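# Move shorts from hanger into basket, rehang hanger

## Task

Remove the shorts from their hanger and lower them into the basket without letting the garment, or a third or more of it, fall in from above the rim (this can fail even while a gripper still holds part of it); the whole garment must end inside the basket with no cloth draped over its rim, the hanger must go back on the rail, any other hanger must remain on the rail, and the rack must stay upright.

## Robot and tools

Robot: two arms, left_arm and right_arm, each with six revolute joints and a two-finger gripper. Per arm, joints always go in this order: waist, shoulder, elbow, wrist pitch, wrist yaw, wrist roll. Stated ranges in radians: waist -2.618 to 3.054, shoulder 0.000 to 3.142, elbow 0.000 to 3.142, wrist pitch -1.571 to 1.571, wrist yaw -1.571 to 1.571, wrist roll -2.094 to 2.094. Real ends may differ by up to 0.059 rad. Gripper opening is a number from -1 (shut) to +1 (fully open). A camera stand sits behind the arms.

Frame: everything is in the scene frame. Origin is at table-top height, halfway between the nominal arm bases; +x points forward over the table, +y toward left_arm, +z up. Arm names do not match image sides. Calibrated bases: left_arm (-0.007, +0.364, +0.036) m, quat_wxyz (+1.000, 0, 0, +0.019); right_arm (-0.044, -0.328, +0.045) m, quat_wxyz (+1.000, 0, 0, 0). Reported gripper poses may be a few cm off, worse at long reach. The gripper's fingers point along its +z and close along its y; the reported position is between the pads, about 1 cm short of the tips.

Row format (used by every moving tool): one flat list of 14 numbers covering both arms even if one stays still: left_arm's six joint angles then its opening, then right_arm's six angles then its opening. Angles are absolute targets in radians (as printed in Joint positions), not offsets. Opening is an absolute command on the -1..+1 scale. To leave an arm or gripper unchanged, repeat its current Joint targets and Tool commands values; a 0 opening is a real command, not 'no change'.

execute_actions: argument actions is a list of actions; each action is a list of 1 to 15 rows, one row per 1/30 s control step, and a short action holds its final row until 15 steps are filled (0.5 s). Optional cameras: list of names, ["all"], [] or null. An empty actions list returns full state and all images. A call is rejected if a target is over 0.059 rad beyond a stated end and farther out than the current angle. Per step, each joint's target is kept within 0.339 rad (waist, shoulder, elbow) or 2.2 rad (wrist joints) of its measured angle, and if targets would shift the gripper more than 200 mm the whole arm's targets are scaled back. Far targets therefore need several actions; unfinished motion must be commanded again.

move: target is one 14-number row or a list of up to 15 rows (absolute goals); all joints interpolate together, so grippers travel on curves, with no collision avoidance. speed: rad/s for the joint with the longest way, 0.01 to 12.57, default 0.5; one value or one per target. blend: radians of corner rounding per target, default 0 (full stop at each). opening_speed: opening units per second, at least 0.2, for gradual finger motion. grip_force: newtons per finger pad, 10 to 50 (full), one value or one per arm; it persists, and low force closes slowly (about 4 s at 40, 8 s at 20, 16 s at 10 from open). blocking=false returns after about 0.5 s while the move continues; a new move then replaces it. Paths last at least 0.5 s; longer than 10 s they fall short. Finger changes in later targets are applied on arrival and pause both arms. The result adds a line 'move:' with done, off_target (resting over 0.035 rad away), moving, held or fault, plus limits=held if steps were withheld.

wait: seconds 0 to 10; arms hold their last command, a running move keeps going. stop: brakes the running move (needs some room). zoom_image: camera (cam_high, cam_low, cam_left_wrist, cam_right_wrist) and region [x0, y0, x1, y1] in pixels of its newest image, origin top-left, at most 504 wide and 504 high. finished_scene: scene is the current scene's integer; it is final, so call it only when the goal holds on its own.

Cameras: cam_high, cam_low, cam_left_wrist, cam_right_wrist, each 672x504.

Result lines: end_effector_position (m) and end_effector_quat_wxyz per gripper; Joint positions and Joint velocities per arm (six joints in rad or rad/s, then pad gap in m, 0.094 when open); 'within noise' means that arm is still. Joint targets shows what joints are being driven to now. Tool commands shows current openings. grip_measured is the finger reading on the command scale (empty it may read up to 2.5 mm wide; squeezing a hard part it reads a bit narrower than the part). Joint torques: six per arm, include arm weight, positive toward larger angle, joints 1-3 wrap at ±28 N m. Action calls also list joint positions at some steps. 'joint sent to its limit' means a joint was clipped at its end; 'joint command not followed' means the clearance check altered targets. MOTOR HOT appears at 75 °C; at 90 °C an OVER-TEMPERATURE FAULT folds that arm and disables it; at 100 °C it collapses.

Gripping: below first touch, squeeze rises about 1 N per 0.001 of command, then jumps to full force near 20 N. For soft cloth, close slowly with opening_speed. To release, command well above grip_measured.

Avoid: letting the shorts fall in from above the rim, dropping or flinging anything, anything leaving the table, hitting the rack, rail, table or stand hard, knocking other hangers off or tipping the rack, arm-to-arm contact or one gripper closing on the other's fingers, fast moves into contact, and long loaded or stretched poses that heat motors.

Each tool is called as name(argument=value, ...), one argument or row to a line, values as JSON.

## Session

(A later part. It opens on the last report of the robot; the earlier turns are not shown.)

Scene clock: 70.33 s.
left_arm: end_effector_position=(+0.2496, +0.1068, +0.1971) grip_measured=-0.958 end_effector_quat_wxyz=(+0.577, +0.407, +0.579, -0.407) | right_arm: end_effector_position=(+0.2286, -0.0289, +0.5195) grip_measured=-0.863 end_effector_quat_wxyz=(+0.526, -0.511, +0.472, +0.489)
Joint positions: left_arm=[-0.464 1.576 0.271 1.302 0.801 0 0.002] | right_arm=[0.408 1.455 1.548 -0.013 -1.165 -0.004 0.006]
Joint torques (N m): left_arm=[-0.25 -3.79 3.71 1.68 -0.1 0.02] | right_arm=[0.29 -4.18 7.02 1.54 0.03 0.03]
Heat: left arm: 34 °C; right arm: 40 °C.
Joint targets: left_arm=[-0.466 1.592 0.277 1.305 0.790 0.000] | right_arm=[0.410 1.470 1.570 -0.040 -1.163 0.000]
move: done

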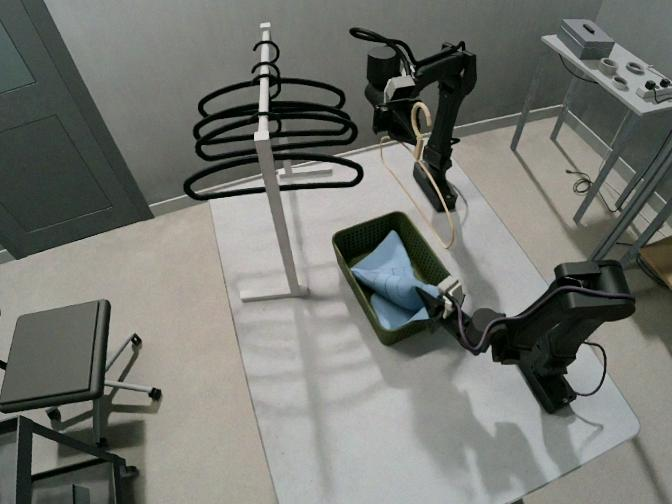

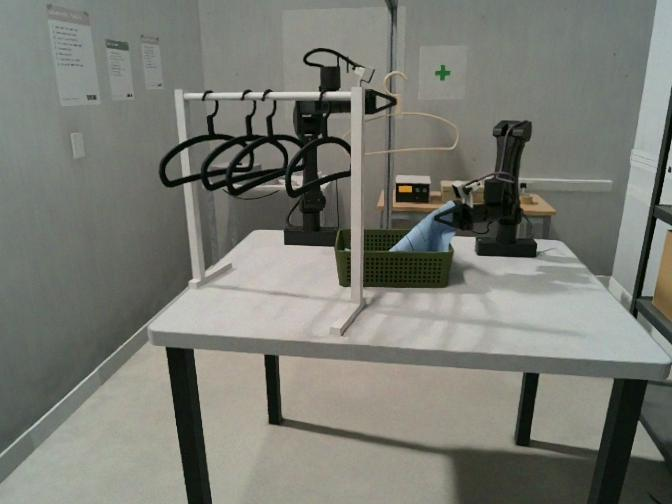

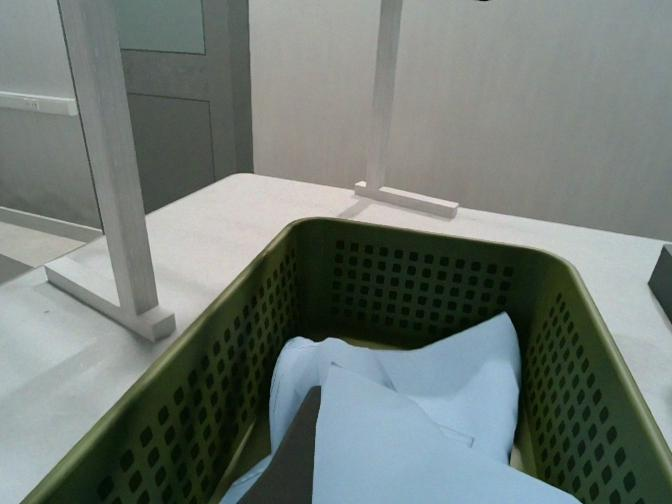

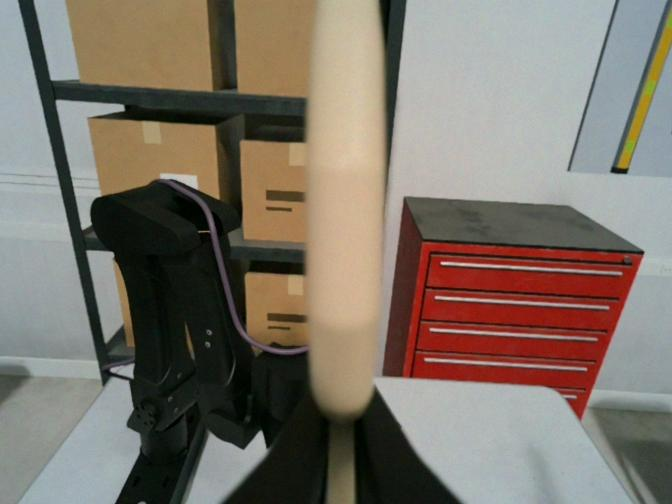

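move(
  target=[
    [-0.958,1.625,1.042,-0.3,0.0,0,-1,0.41,1.47,1.57,-0.04,-1.163,0,-1],
  ],
  speed=0.5,
  cameras=["cam_high","cam_low","cam_left_wrist"],
)

Scene clock: 74.67 s.
left_arm: end_effector_position=(+0.2518, +0.0257, +0.1394) grip_measured=-0.958 end_effector_quat_wxyz=(+0.304, +0.417, +0.842, -0.156) | right_arm: end_effector_position=(+0.2286, -0.0289, +0.5195) grip_measured=-0.863 end_effector_quat_wxyz=(+0.526, -0.511, +0.472, +0.489)
Joint positions: left_arm=[-0.954 1.601 1.011 -0.284 0.011 0 0.002] | right_arm=[0.408 1.455 1.548 -0.014 -1.165 -0.004 0.006]
Joint torques (N m): left_arm=[-0.39 -6 7.87 1.22 -0.14 0.02] | right_arm=[0.31 -4.04 7.25 1.55 0.04 0.01]
Heat: left arm: 34 °C; right arm: 40 °C.
Joint targets: left_arm=[-0.958 1.625 1.042 -0.300 0.000 0.000] | right_arm=[0.410 1.470 1.570 -0.040 -1.163 0.000]
move: done
Images, in order (width x height): cam_high 672x504, cam_low 672x504, cam_left_wrist 672x504.

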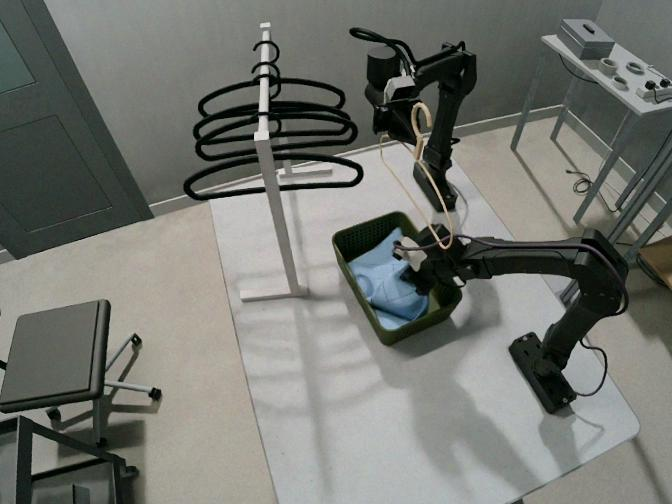

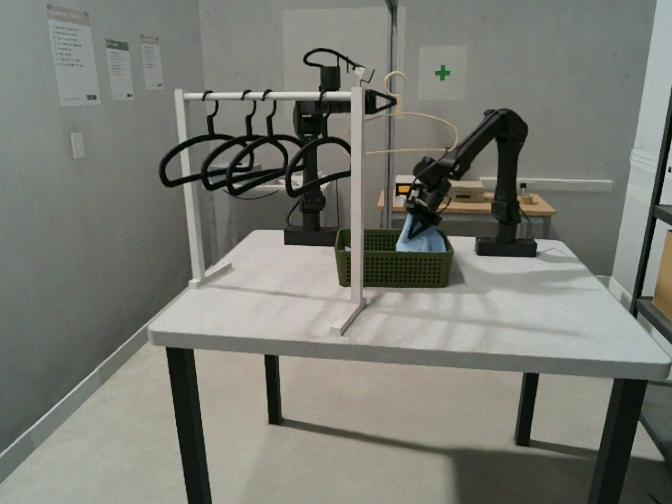

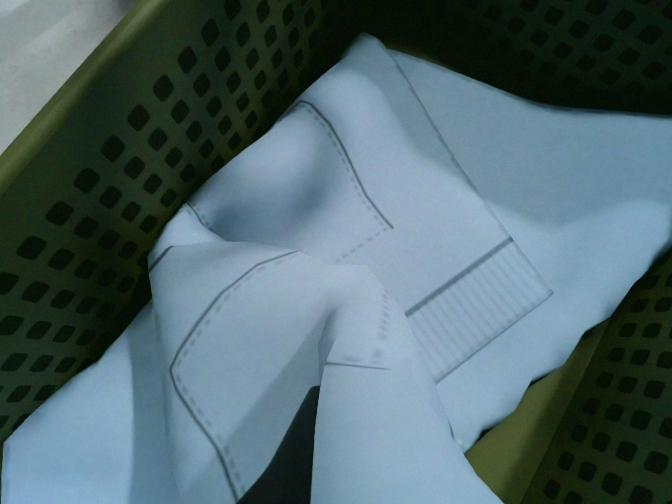

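move(
  target=[
    [-0.958,1.685,1.035,-0.25,0.0,0,-1,0.41,1.47,1.57,-0.04,-1.163,0,-1],
    [-0.958,1.685,1.035,-0.25,0.0,0,0.2,0.41,1.47,1.57,-0.04,-1.163,0,-1],
    [-0.958,0.85,0.974,-0.95,0.0,0,0.2,0.5,1.05,2.4,-1.3,-0.8,0,-1],
    [0,0.277,0.445,-0.94,0.0,0,0.2,-0.213,1.05,2.5,-1.4,0,0,-1],
  ],
  speed=[0.4,0.6,0.6,0.6],
  opening_speed=1.5,
  blend=[0,0,0.1,0],
  cameras=["all"],
)

zoom_image(
  camera="cam_high",
  region=[180, 10, 500, 370],
)

Scene clock: 81.33 s.
left_arm: end_effector_position=(+0.1730, +0.3692, +0.1573) grip_measured=+0.198 end_effector_quat_wxyz=(+0.392, -0.013, +0.920, +0.003) | right_arm: end_effector_position=(+0.0692, -0.3492, +0.6583) grip_measured=-0.863 end_effector_quat_wxyz=(+0.723, +0.066, +0.684, -0.073)
Joint positions: left_arm=[-0.006 0.297 0.462 -0.931 0.008 0 0.056] | right_arm=[-0.206 1.058 2.492 -1.378 -0.01 -0.004 0.006]
Joint torques (N m): left_arm=[0.5 1.05 3.99 1.42 -0.1 0.02] | right_arm=[-0.64 3.51 1.09 2.09 0.06 0.03]
Heat: left arm: 34 °C; right arm: 40 °C.
Joint targets: left_arm=[0.000 0.277 0.445 -0.940 0.000 0.000] | right_arm=[-0.213 1.050 2.500 -1.400 0.000 0.000]
move: done

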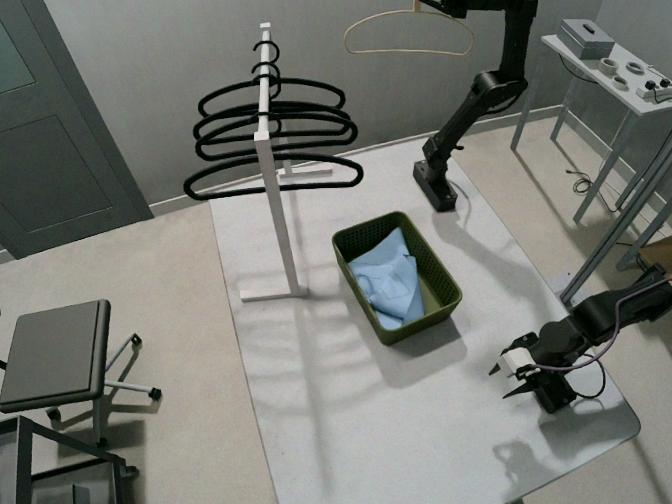

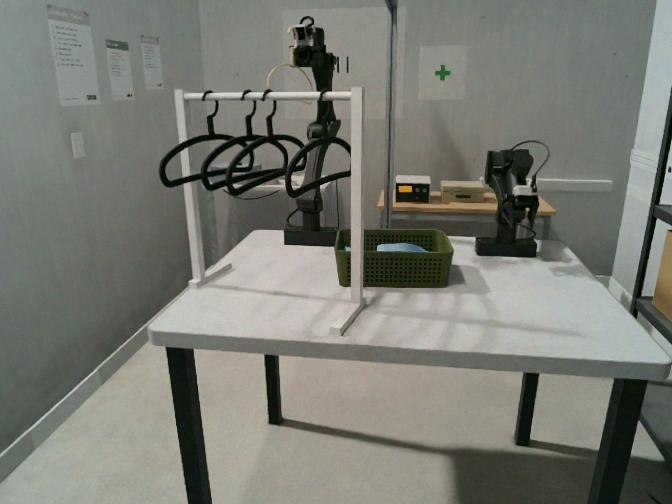

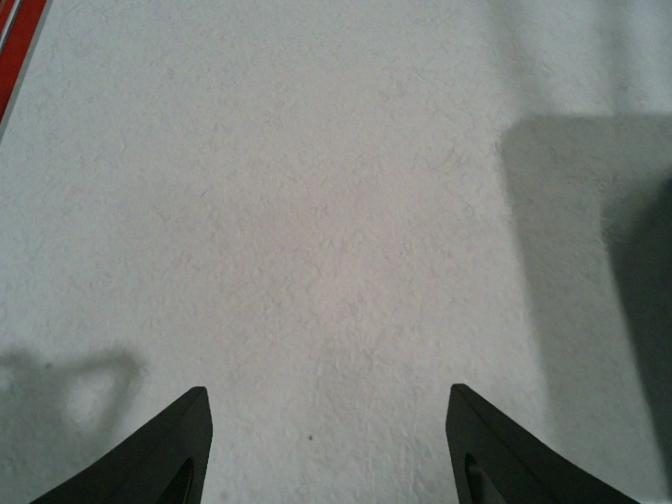

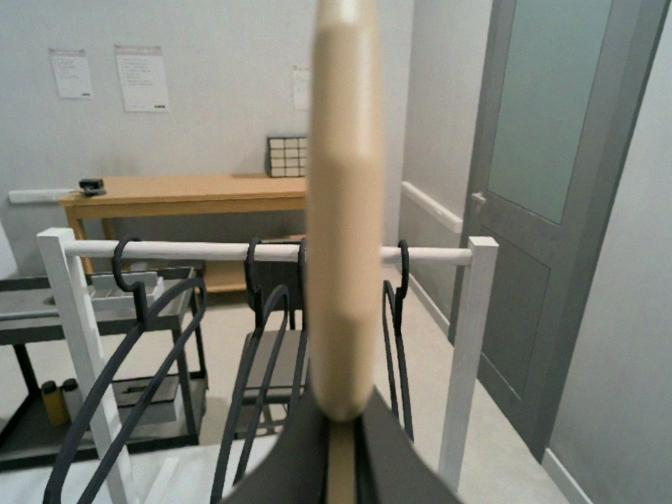

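Scaled by 1.400.

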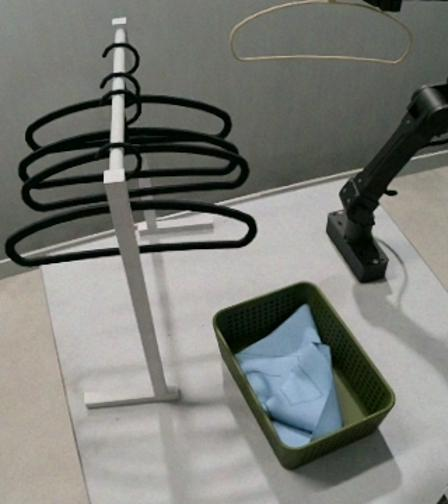

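move(
  target=[
    [0,0.277,0.445,-0.94,0,0,0.2,-0.213,0.66,1.43,-0.79,0,0,-1],
    [0,0.277,0.445,-0.94,0,0,0.2,-0.213,0.912,1.415,-0.51,0,0,-1],
    [0,0.277,0.445,-0.94,0,0,0.2,-0.213,1.222,1.54,-0.315,0,0,-1],
  ],
  speed=[0.6,0.35,0.25],
  blend=[0.05,0.05,0],
  cameras=["cam_high","cam_low","cam_right_wrist"],
)

zoom_image(
  camera="cam_high",
  region=[180, 0, 480, 230],
)

zoom_image(
  camera="cam_low",
  region=[130, 60, 400, 240],
)

Scene clock: 86.10 s.
left_arm: end_effector_position=(+0.1730, +0.3692, +0.1573) grip_measured=+0.198 end_effector_quat_wxyz=(+0.392, -0.013, +0.920, +0.003) | right_arm: end_effector_position=(+0.3442, -0.4069, +0.5305) grip_measured=-0.863 end_effector_quat_wxyz=(+0.691, +0.070, +0.716, -0.070)
Joint positions: left_arm=[-0.006 0.297 0.462 -0.931 0.008 0 0.056] | right_arm=[-0.206 1.217 1.511 -0.331 -0.009 -0.004 0.006]
Joint torques (N m): left_arm=[0.49 1.06 4 1.42 -0.1 0.02] | right_arm=[-0.59 -2.65 7.77 2.57 0.13 0.02]
Heat: left arm: 34 °C; right arm: 39 °C.
Joint targets: left_arm=[0.000 0.277 0.445 -0.940 0.000 0.000] | right_arm=[-0.213 1.222 1.540 -0.315 0.000 0.000]
move: done
Images, in order (width x height): cam_high 672x504, cam_low 672x504, cam_right_wrist 672x504.

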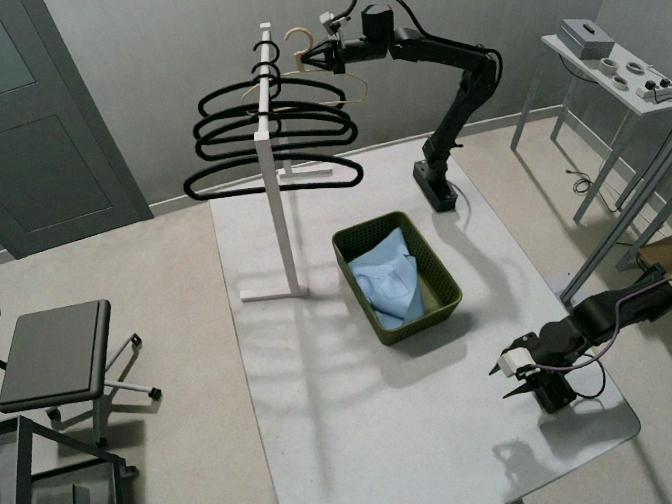

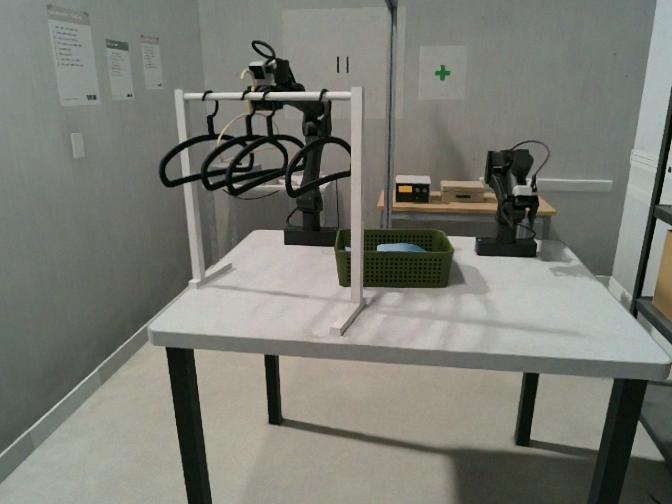

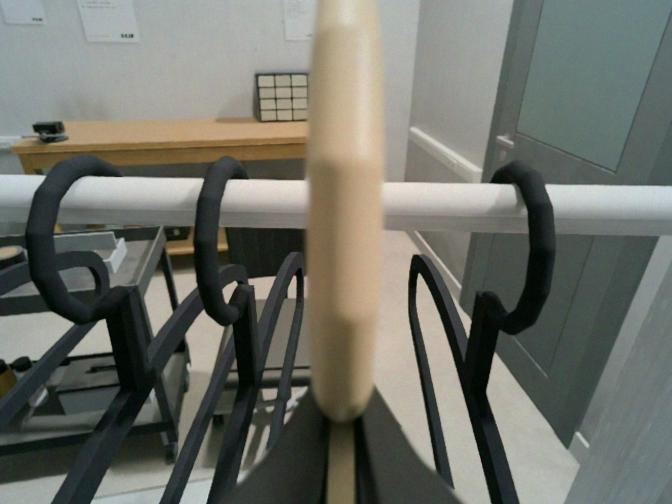

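Scaled by 1.680.

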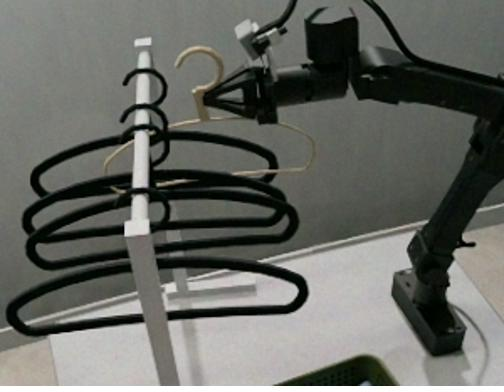

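Scaled by 1.867.

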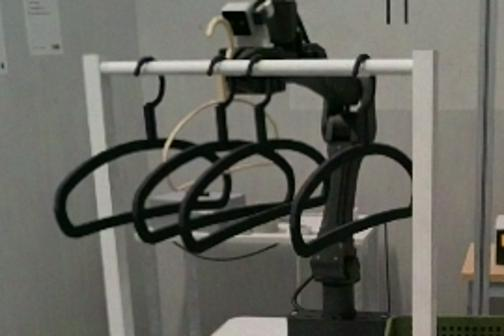

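move(
  target=[
    [0,0.277,0.445,-0.94,0,0,0.2,-0.228,1.36,1.615,-0.25,0,0,-1],
    [0,0.277,0.445,-0.94,0,0,0.2,-0.228,1.503,1.708,-0.19,0,0,-1],
  ],
  speed=0.15,
  blend=[0.02,0],
  cameras=["cam_high","cam_low","cam_right_wrist"],
)

zoom_image(
  camera="cam_high",
  region=[180, 0, 480, 230],
)

zoom_image(
  camera="cam_low",
  region=[130, 60, 400, 240],
)

Scene clock: 88.57 s.
left_arm: end_effector_position=(+0.1730, +0.3692, +0.1573) grip_measured=+0.198 end_effector_quat_wxyz=(+0.392, -0.013, +0.920, +0.003) | right_arm: end_effector_position=(+0.4169, -0.4294, +0.5339) grip_measured=-0.863 end_effector_quat_wxyz=(+0.700, +0.074, +0.706, -0.076)
Joint positions: left_arm=[-0.006 0.297 0.462 -0.931 0.008 0 0.056] | right_arm=[-0.221 1.473 1.684 -0.22 -0.007 -0.004 0.006]
Joint torques (N m): left_arm=[0.5 1.06 3.97 1.43 -0.1 0.01] | right_arm=[-0.64 -3.3 7.54 2.73 0.12 0]
Heat: left arm: 34 °C; right arm: 39 °C.
Joint targets: left_arm=[0.000 0.277 0.445 -0.940 0.000 0.000] | right_arm=[-0.228 1.503 1.708 -0.190 0.000 0.000]
move: done
Images, in order (width x height): cam_high 672x504, cam_low 672x504, cam_right_wrist 672x504.

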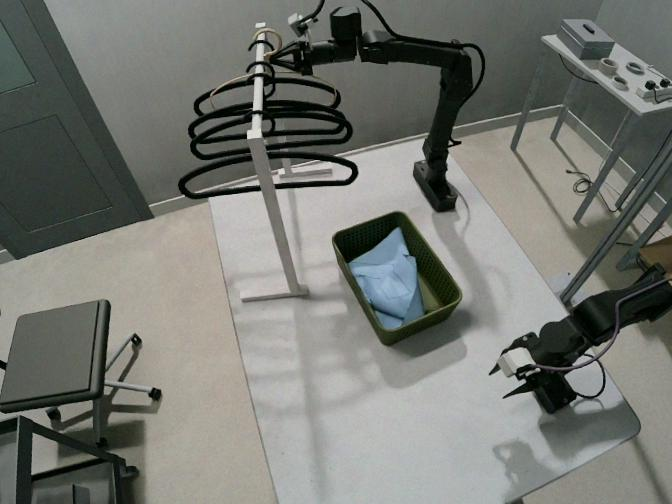

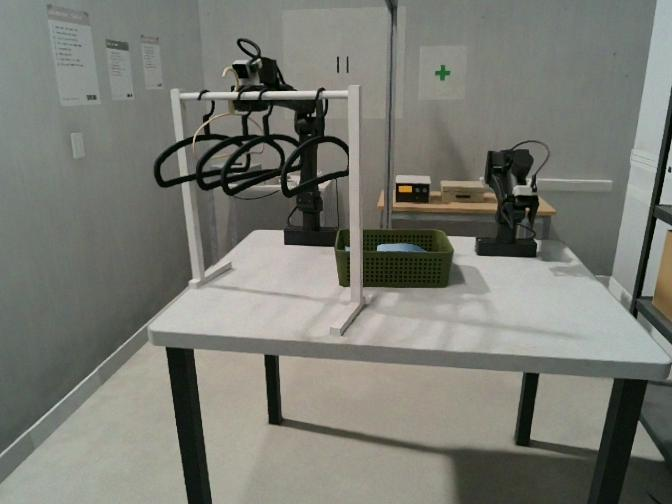

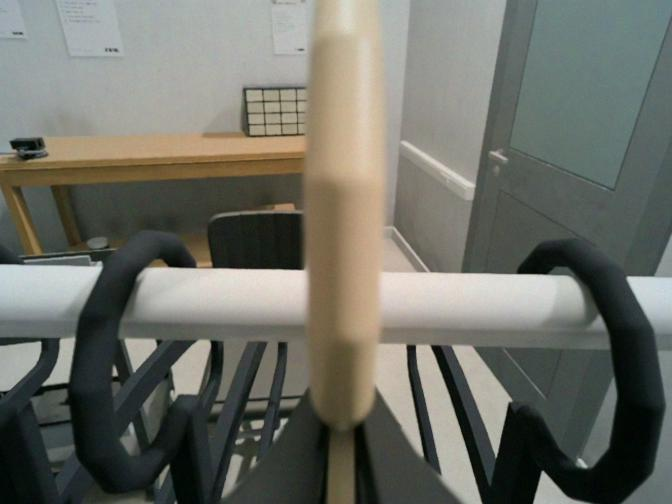

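Scaled by 1.680.

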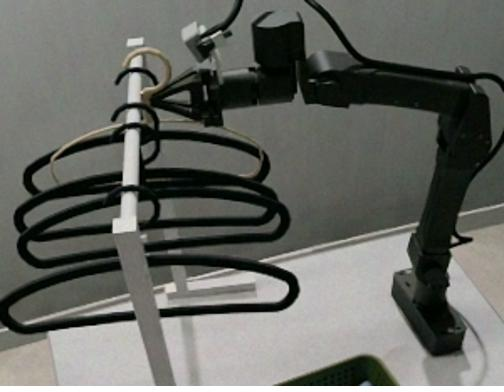

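Scaled by 1.867.

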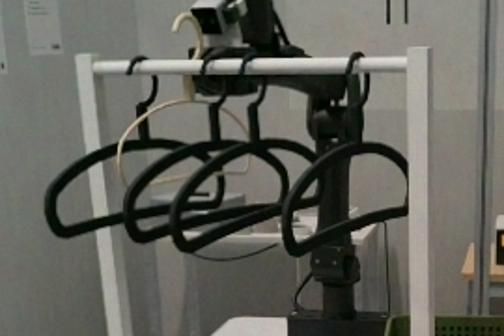

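move(
  target=[0,0.277,0.445,-0.94,0,0,0.2,-0.228,1.36,1.62,-0.25,0,0,-1],
  speed=0.1,
  cameras=["cam_high","cam_low","cam_right_wrist"],
)

zoom_image(
  camera="cam_high",
  region=[180, 0, 480, 230],
)

Scene clock: 90.60 s.
left_arm: end_effector_position=(+0.1730, +0.3692, +0.1573) grip_measured=+0.198 end_effector_quat_wxyz=(+0.392, -0.013, +0.920, +0.003) | right_arm: end_effector_position=(+0.3887, -0.4231, +0.5496) grip_measured=-0.863 end_effector_quat_wxyz=(+0.712, +0.073, +0.694, -0.078)
Joint positions: left_arm=[-0.006 0.297 0.462 -0.931 0.008 0 0.056] | right_arm=[-0.221 1.382 1.638 -0.228 -0.007 -0.004 0.006]
Joint torques (N m): left_arm=[0.5 1.06 3.97 1.43 -0.1 0.02] | right_arm=[-0.57 -6.5 4 2.14 0.04 -0.02]
Heat: left arm: 34 °C; right arm: 39 °C.
Joint targets: left_arm=[0.000 0.277 0.445 -0.940 0.000 0.000] | right_arm=[-0.228 1.360 1.620 -0.250 0.000 0.000]
move: done
Images, in order (width x height): cam_high 672x504, cam_low 672x504, cam_right_wrist 672x504.

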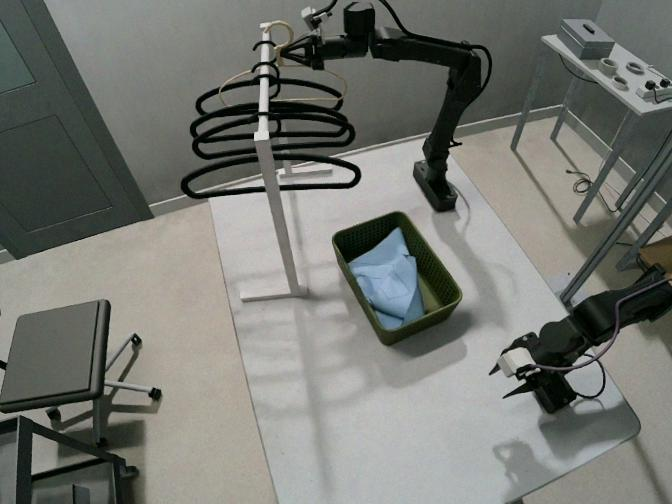

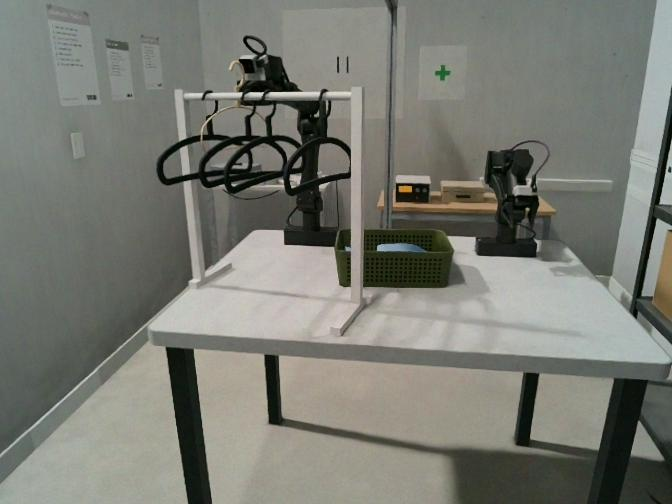

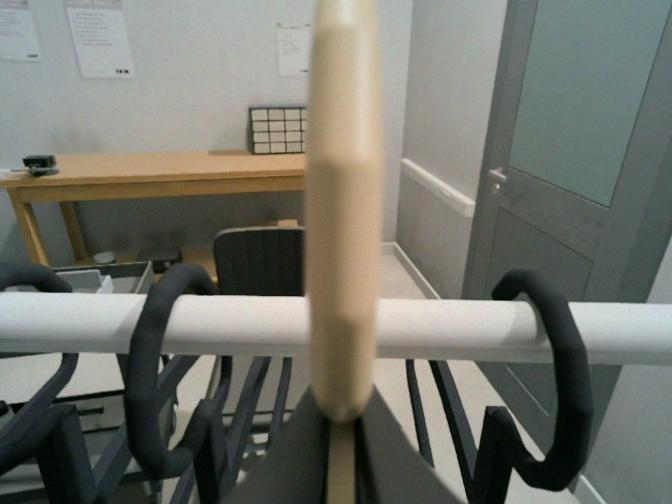

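Scaled by 1.680.

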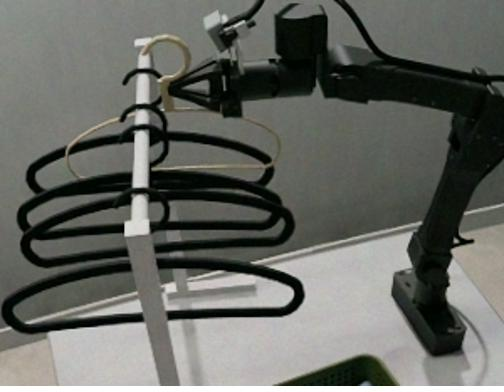

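move(
  target=[
    [0,0.277,0.445,-0.94,0,0,0.2,-0.228,1.21,1.465,-0.255,0,0,-1],
    [0,0.277,0.445,-0.94,0,0,0.2,-0.228,1.347,1.557,-0.21,0,0,-1],
  ],
  speed=0.2,
  cameras=["cam_high","cam_low","cam_right_wrist"],
)

zoom_image(
  camera="cam_low",
  region=[130, 60, 400, 240],
)

Scene clock: 93.23 s.
left_arm: end_effector_position=(+0.1730, +0.3692, +0.1573) grip_measured=+0.198 end_effector_quat_wxyz=(+0.392, -0.013, +0.920, +0.003) | right_arm: end_effector_position=(+0.3837, -0.4220, +0.5178) grip_measured=-0.863 end_effector_quat_wxyz=(+0.691, +0.075, +0.715, -0.075)
Joint positions: left_arm=[-0.006 0.297 0.462 -0.931 0.008 0 0.056] | right_arm=[-0.221 1.335 1.528 -0.226 -0.007 -0.004 0.006]
Joint torques (N m): left_arm=[0.49 1.06 3.99 1.42 -0.1 0.02] | right_arm=[-0.47 -3.44 8.08 2.62 0.07 0.03]
Heat: left arm: 34 °C; right arm: 40 °C.
Joint targets: left_arm=[0.000 0.277 0.445 -0.940 0.000 0.000] | right_arm=[-0.228 1.347 1.557 -0.210 0.000 0.000]
move: done
Images, in order (width x height): cam_high 672x504, cam_low 672x504, cam_right_wrist 672x504.

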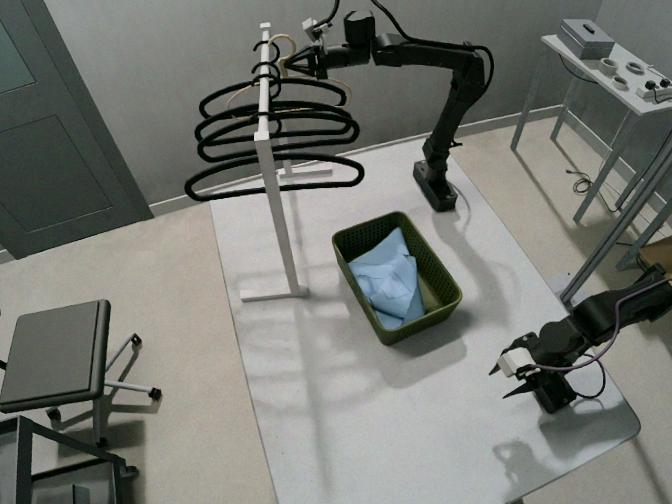

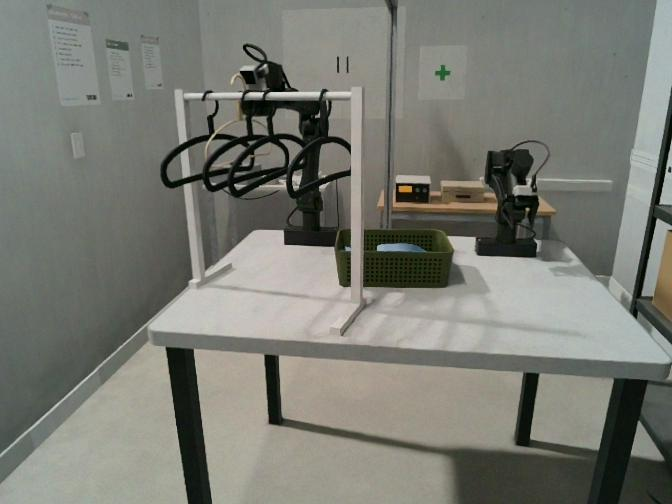

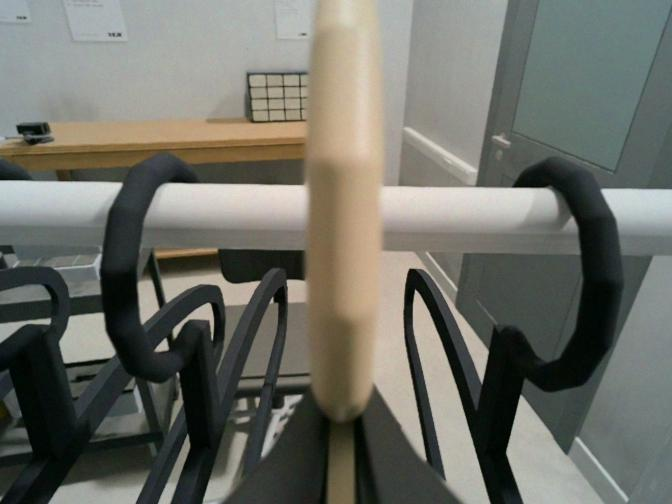

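Scaled by 1.867.

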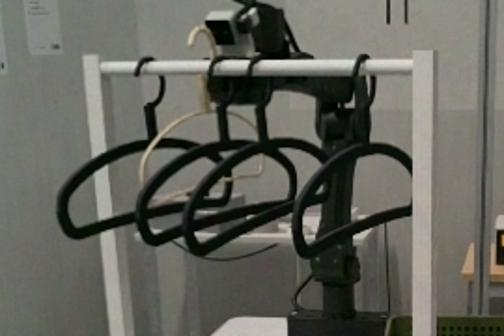

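move(
  target=[0,0.277,0.445,-0.94,0,0,0.2,-0.228,1.502,1.69,-0.183,0,0,-1],
  speed=0.12,
  cameras=["cam_high","cam_low","cam_right_wrist"],
)

zoom_image(
  camera="cam_low",
  region=[130, 60, 400, 240],
)

zoom_image(
  camera="cam_high",
  region=[200, 0, 400, 150],
)

Scene clock: 95.00 s.
left_arm: end_effector_position=(+0.1730, +0.3692, +0.1573) grip_measured=+0.198 end_effector_quat_wxyz=(+0.392, -0.013, +0.920, +0.003) | right_arm: end_effector_position=(+0.4246, -0.4311, +0.5159) grip_measured=-0.863 end_effector_quat_wxyz=(+0.687, +0.076, +0.719, -0.075)
Joint positions: left_arm=[-0.006 0.297 0.462 -0.931 0.008 0 0.056] | right_arm=[-0.221 1.487 1.657 -0.215 -0.007 -0.004 0.006]
Joint torques (N m): left_arm=[0.5 1.07 3.97 1.42 -0.1 0.02] | right_arm=[-0.44 -4.98 7.94 2.8 0.05 0.03]
Heat: left arm: 35 °C; right arm: 40 °C.
Joint targets: left_arm=[0.000 0.277 0.445 -0.940 0.000 0.000] | right_arm=[-0.228 1.502 1.690 -0.183 0.000 0.000]
move: done
Images, in order (width x height): cam_high 672x504, cam_low 672x504, cam_right_wrist 672x504.

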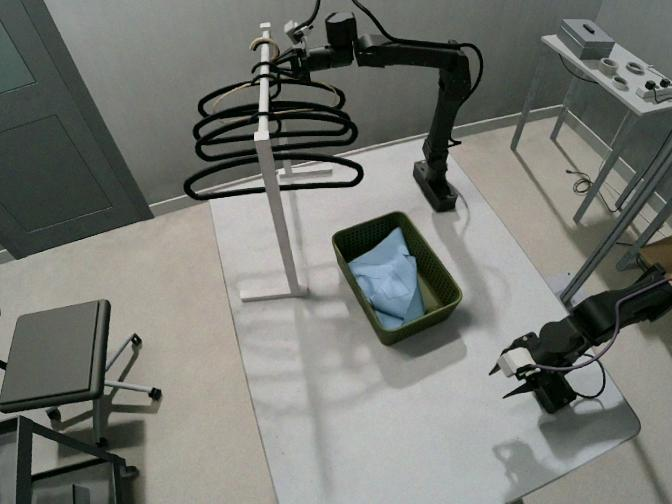

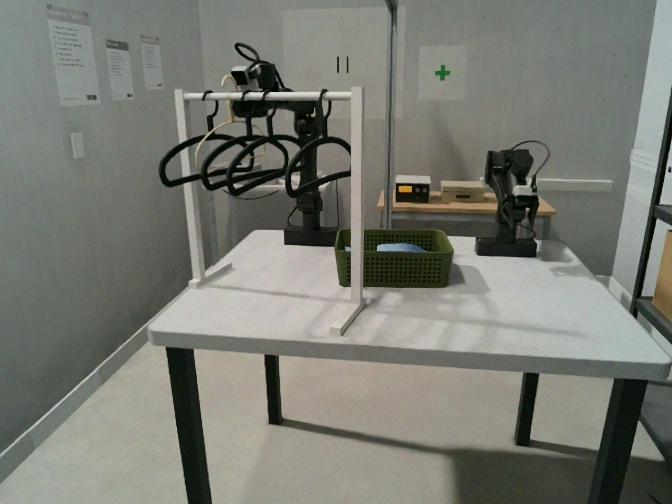

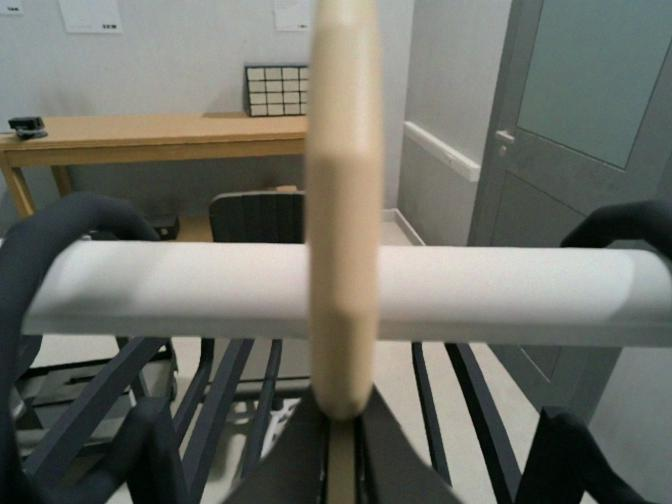

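Scaled by 1.867.

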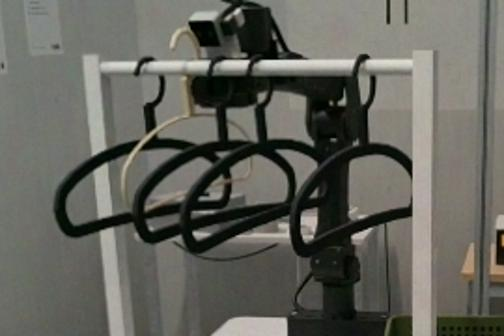

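Scaled by 2.520.

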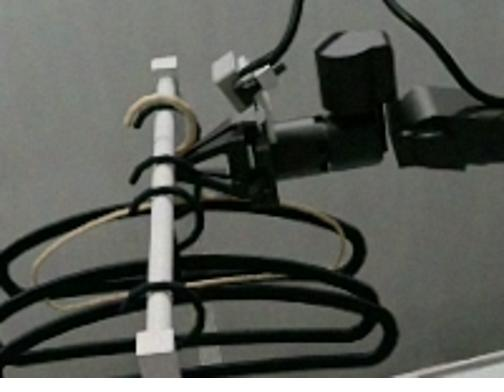

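move(
  target=[
    [0,0.277,0.445,-0.94,0,0,0.2,-0.228,1.462,1.46,-0.02,0,0,-1],
    [0,0.277,0.445,-0.94,0,0,0.2,-0.228,1.45,1.41,0.0,0,0,-1],
  ],
  speed=[0.15,0.08],
  cameras=["cam_high","cam_low","cam_right_wrist"],
)

zoom_image(
  camera="cam_low",
  region=[130, 60, 350, 240],
)

zoom_image(
  camera="cam_high",
  region=[200, 0, 400, 150],
)

Scene clock: 98.13 s.
left_arm: end_effector_position=(+0.1730, +0.3692, +0.1573) grip_measured=+0.198 end_effector_quat_wxyz=(+0.392, -0.013, +0.920, +0.003) | right_arm: end_effector_position=(+0.4344, -0.4333, +0.4808) grip_measured=-0.863 end_effector_quat_wxyz=(+0.706, +0.074, +0.700, -0.077)
Joint positions: left_arm=[-0.006 0.297 0.462 -0.931 0.008 0 0.056] | right_arm=[-0.221 1.466 1.437 0.037 -0.007 -0.004 0.006]
Joint torques (N m): left_arm=[0.5 1.06 3.99 1.42 -0.1 0.02] | right_arm=[-0.54 -7.36 4.34 1.97 0.08 -0.02]
Heat: left arm: 35 °C; right arm: 40 °C.
Joint targets: left_arm=[0.000 0.277 0.445 -0.940 0.000 0.000] | right_arm=[-0.228 1.450 1.410 0.000 0.000 0.000]
move: off_target (right_arm); right_arm: the wrist pitch is farthest, 0.037 rad from its target
Images, in order (width x height): cam_high 672x504, cam_low 672x504, cam_right_wrist 672x504.

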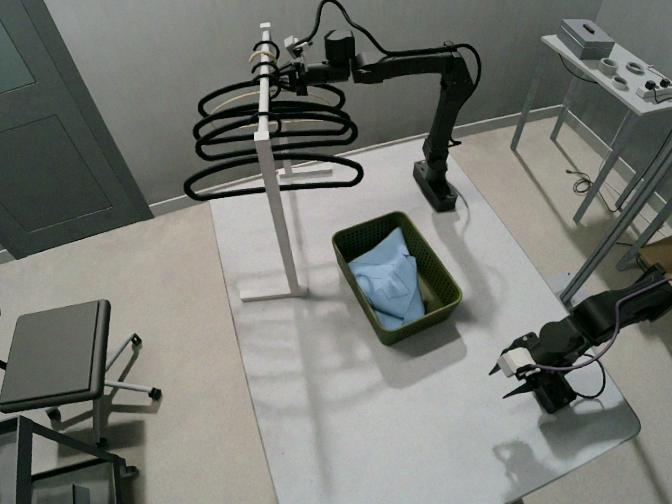

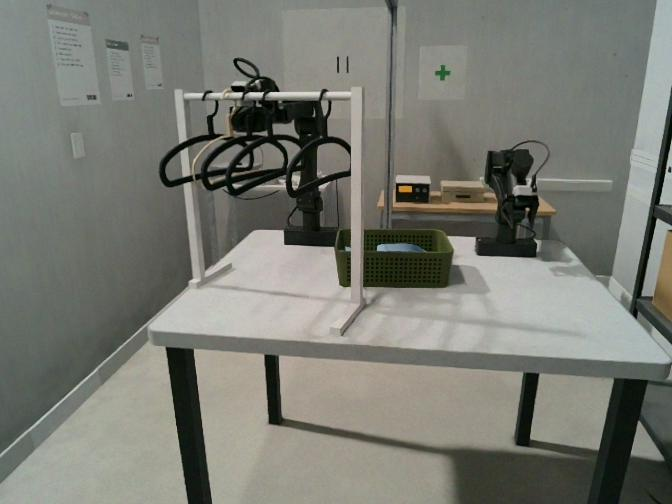

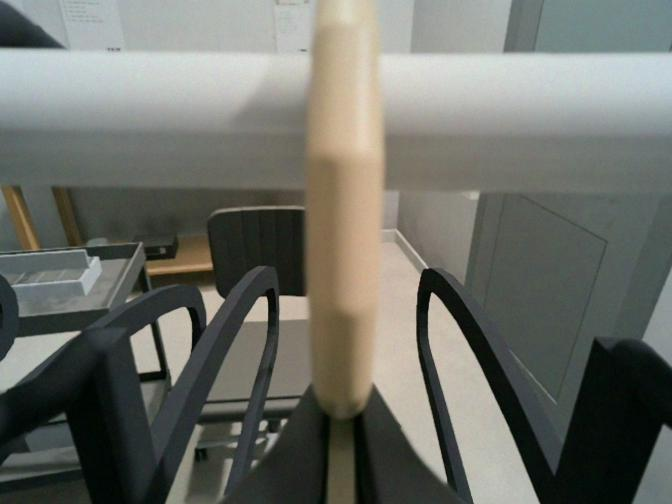

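Scaled by 2.291.

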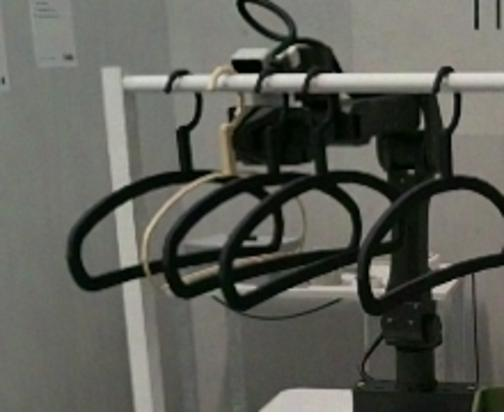

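Scaled by 2.520.

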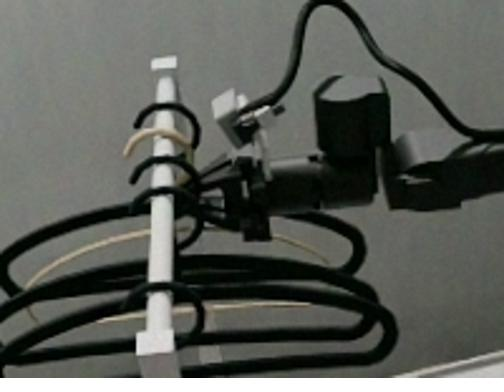

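move(
  target=[
    [0,0.277,0.445,-0.94,0,0,0.2,-0.228,1.45,1.41,0.015,0,0,-0.4],
    [0,0.277,0.445,-0.94,0,0,0.2,-0.228,1.45,1.41,0.015,0,0,-0.05],
  ],
  speed=0.15,
  opening_speed=0.6,
  cameras=["cam_high","cam_low","cam_right_wrist"],
)

Scene clock: 100.27 s.
left_arm: end_effector_position=(+0.1730, +0.3692, +0.1573) grip_measured=+0.198 end_effector_quat_wxyz=(+0.392, -0.013, +0.920, +0.003) | right_arm: end_effector_position=(+0.4349, -0.4334, +0.4770) grip_measured=-0.052 end_effector_quat_wxyz=(+0.704, +0.074, +0.703, -0.077)
Joint positions: left_arm=[-0.006 0.297 0.462 -0.931 0.008 0 0.056] | right_arm=[-0.221 1.466 1.428 0.04 -0.007 -0.004 0.045]
Joint torques (N m): left_arm=[0.49 1.07 3.99 1.42 -0.1 0.02] | right_arm=[-0.4 -7.54 4.78 2.1 0.11 0.03]
Heat: left arm: 35 °C; right arm: 40 °C.
Joint targets: left_arm=[0.000 0.277 0.445 -0.940 0.000 0.000] | right_arm=[-0.228 1.450 1.410 0.015 0.000 0.000]
move: done
Images, in order (width x height): cam_high 672x504, cam_low 672x504, cam_right_wrist 672x504.

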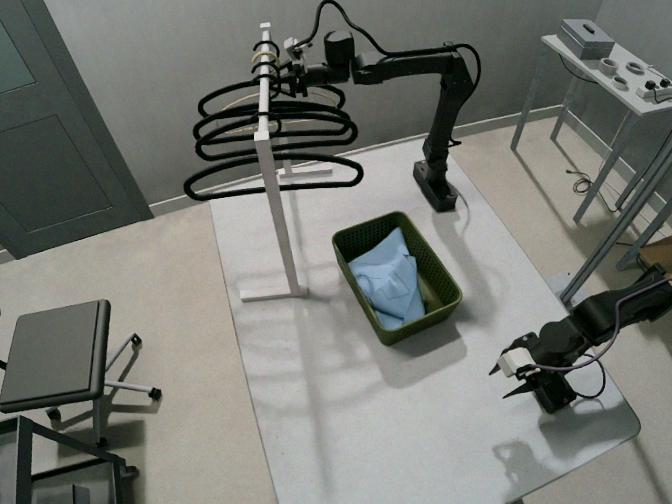

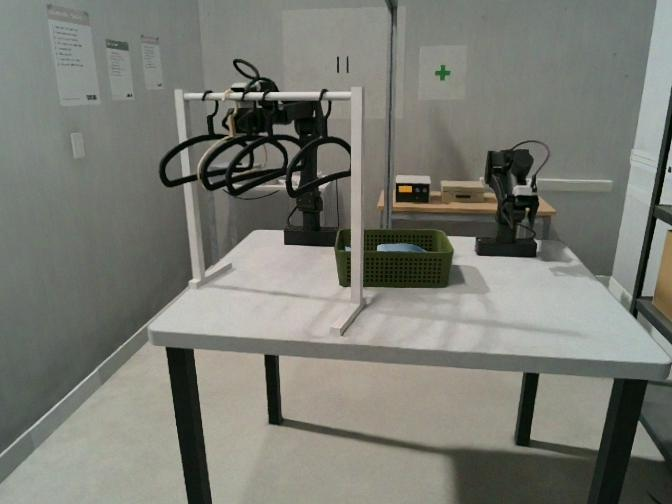

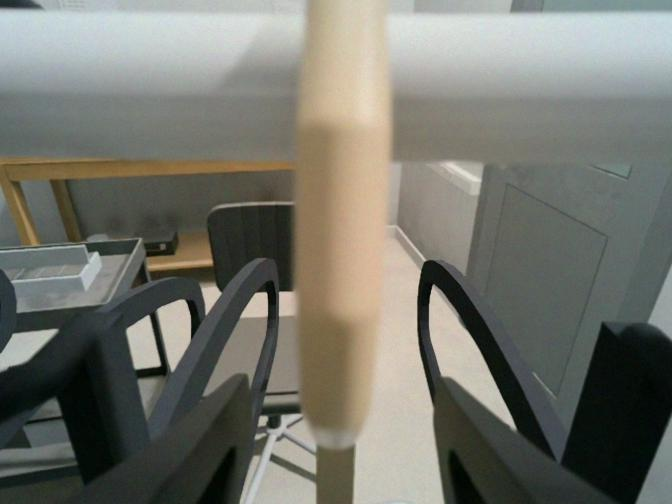

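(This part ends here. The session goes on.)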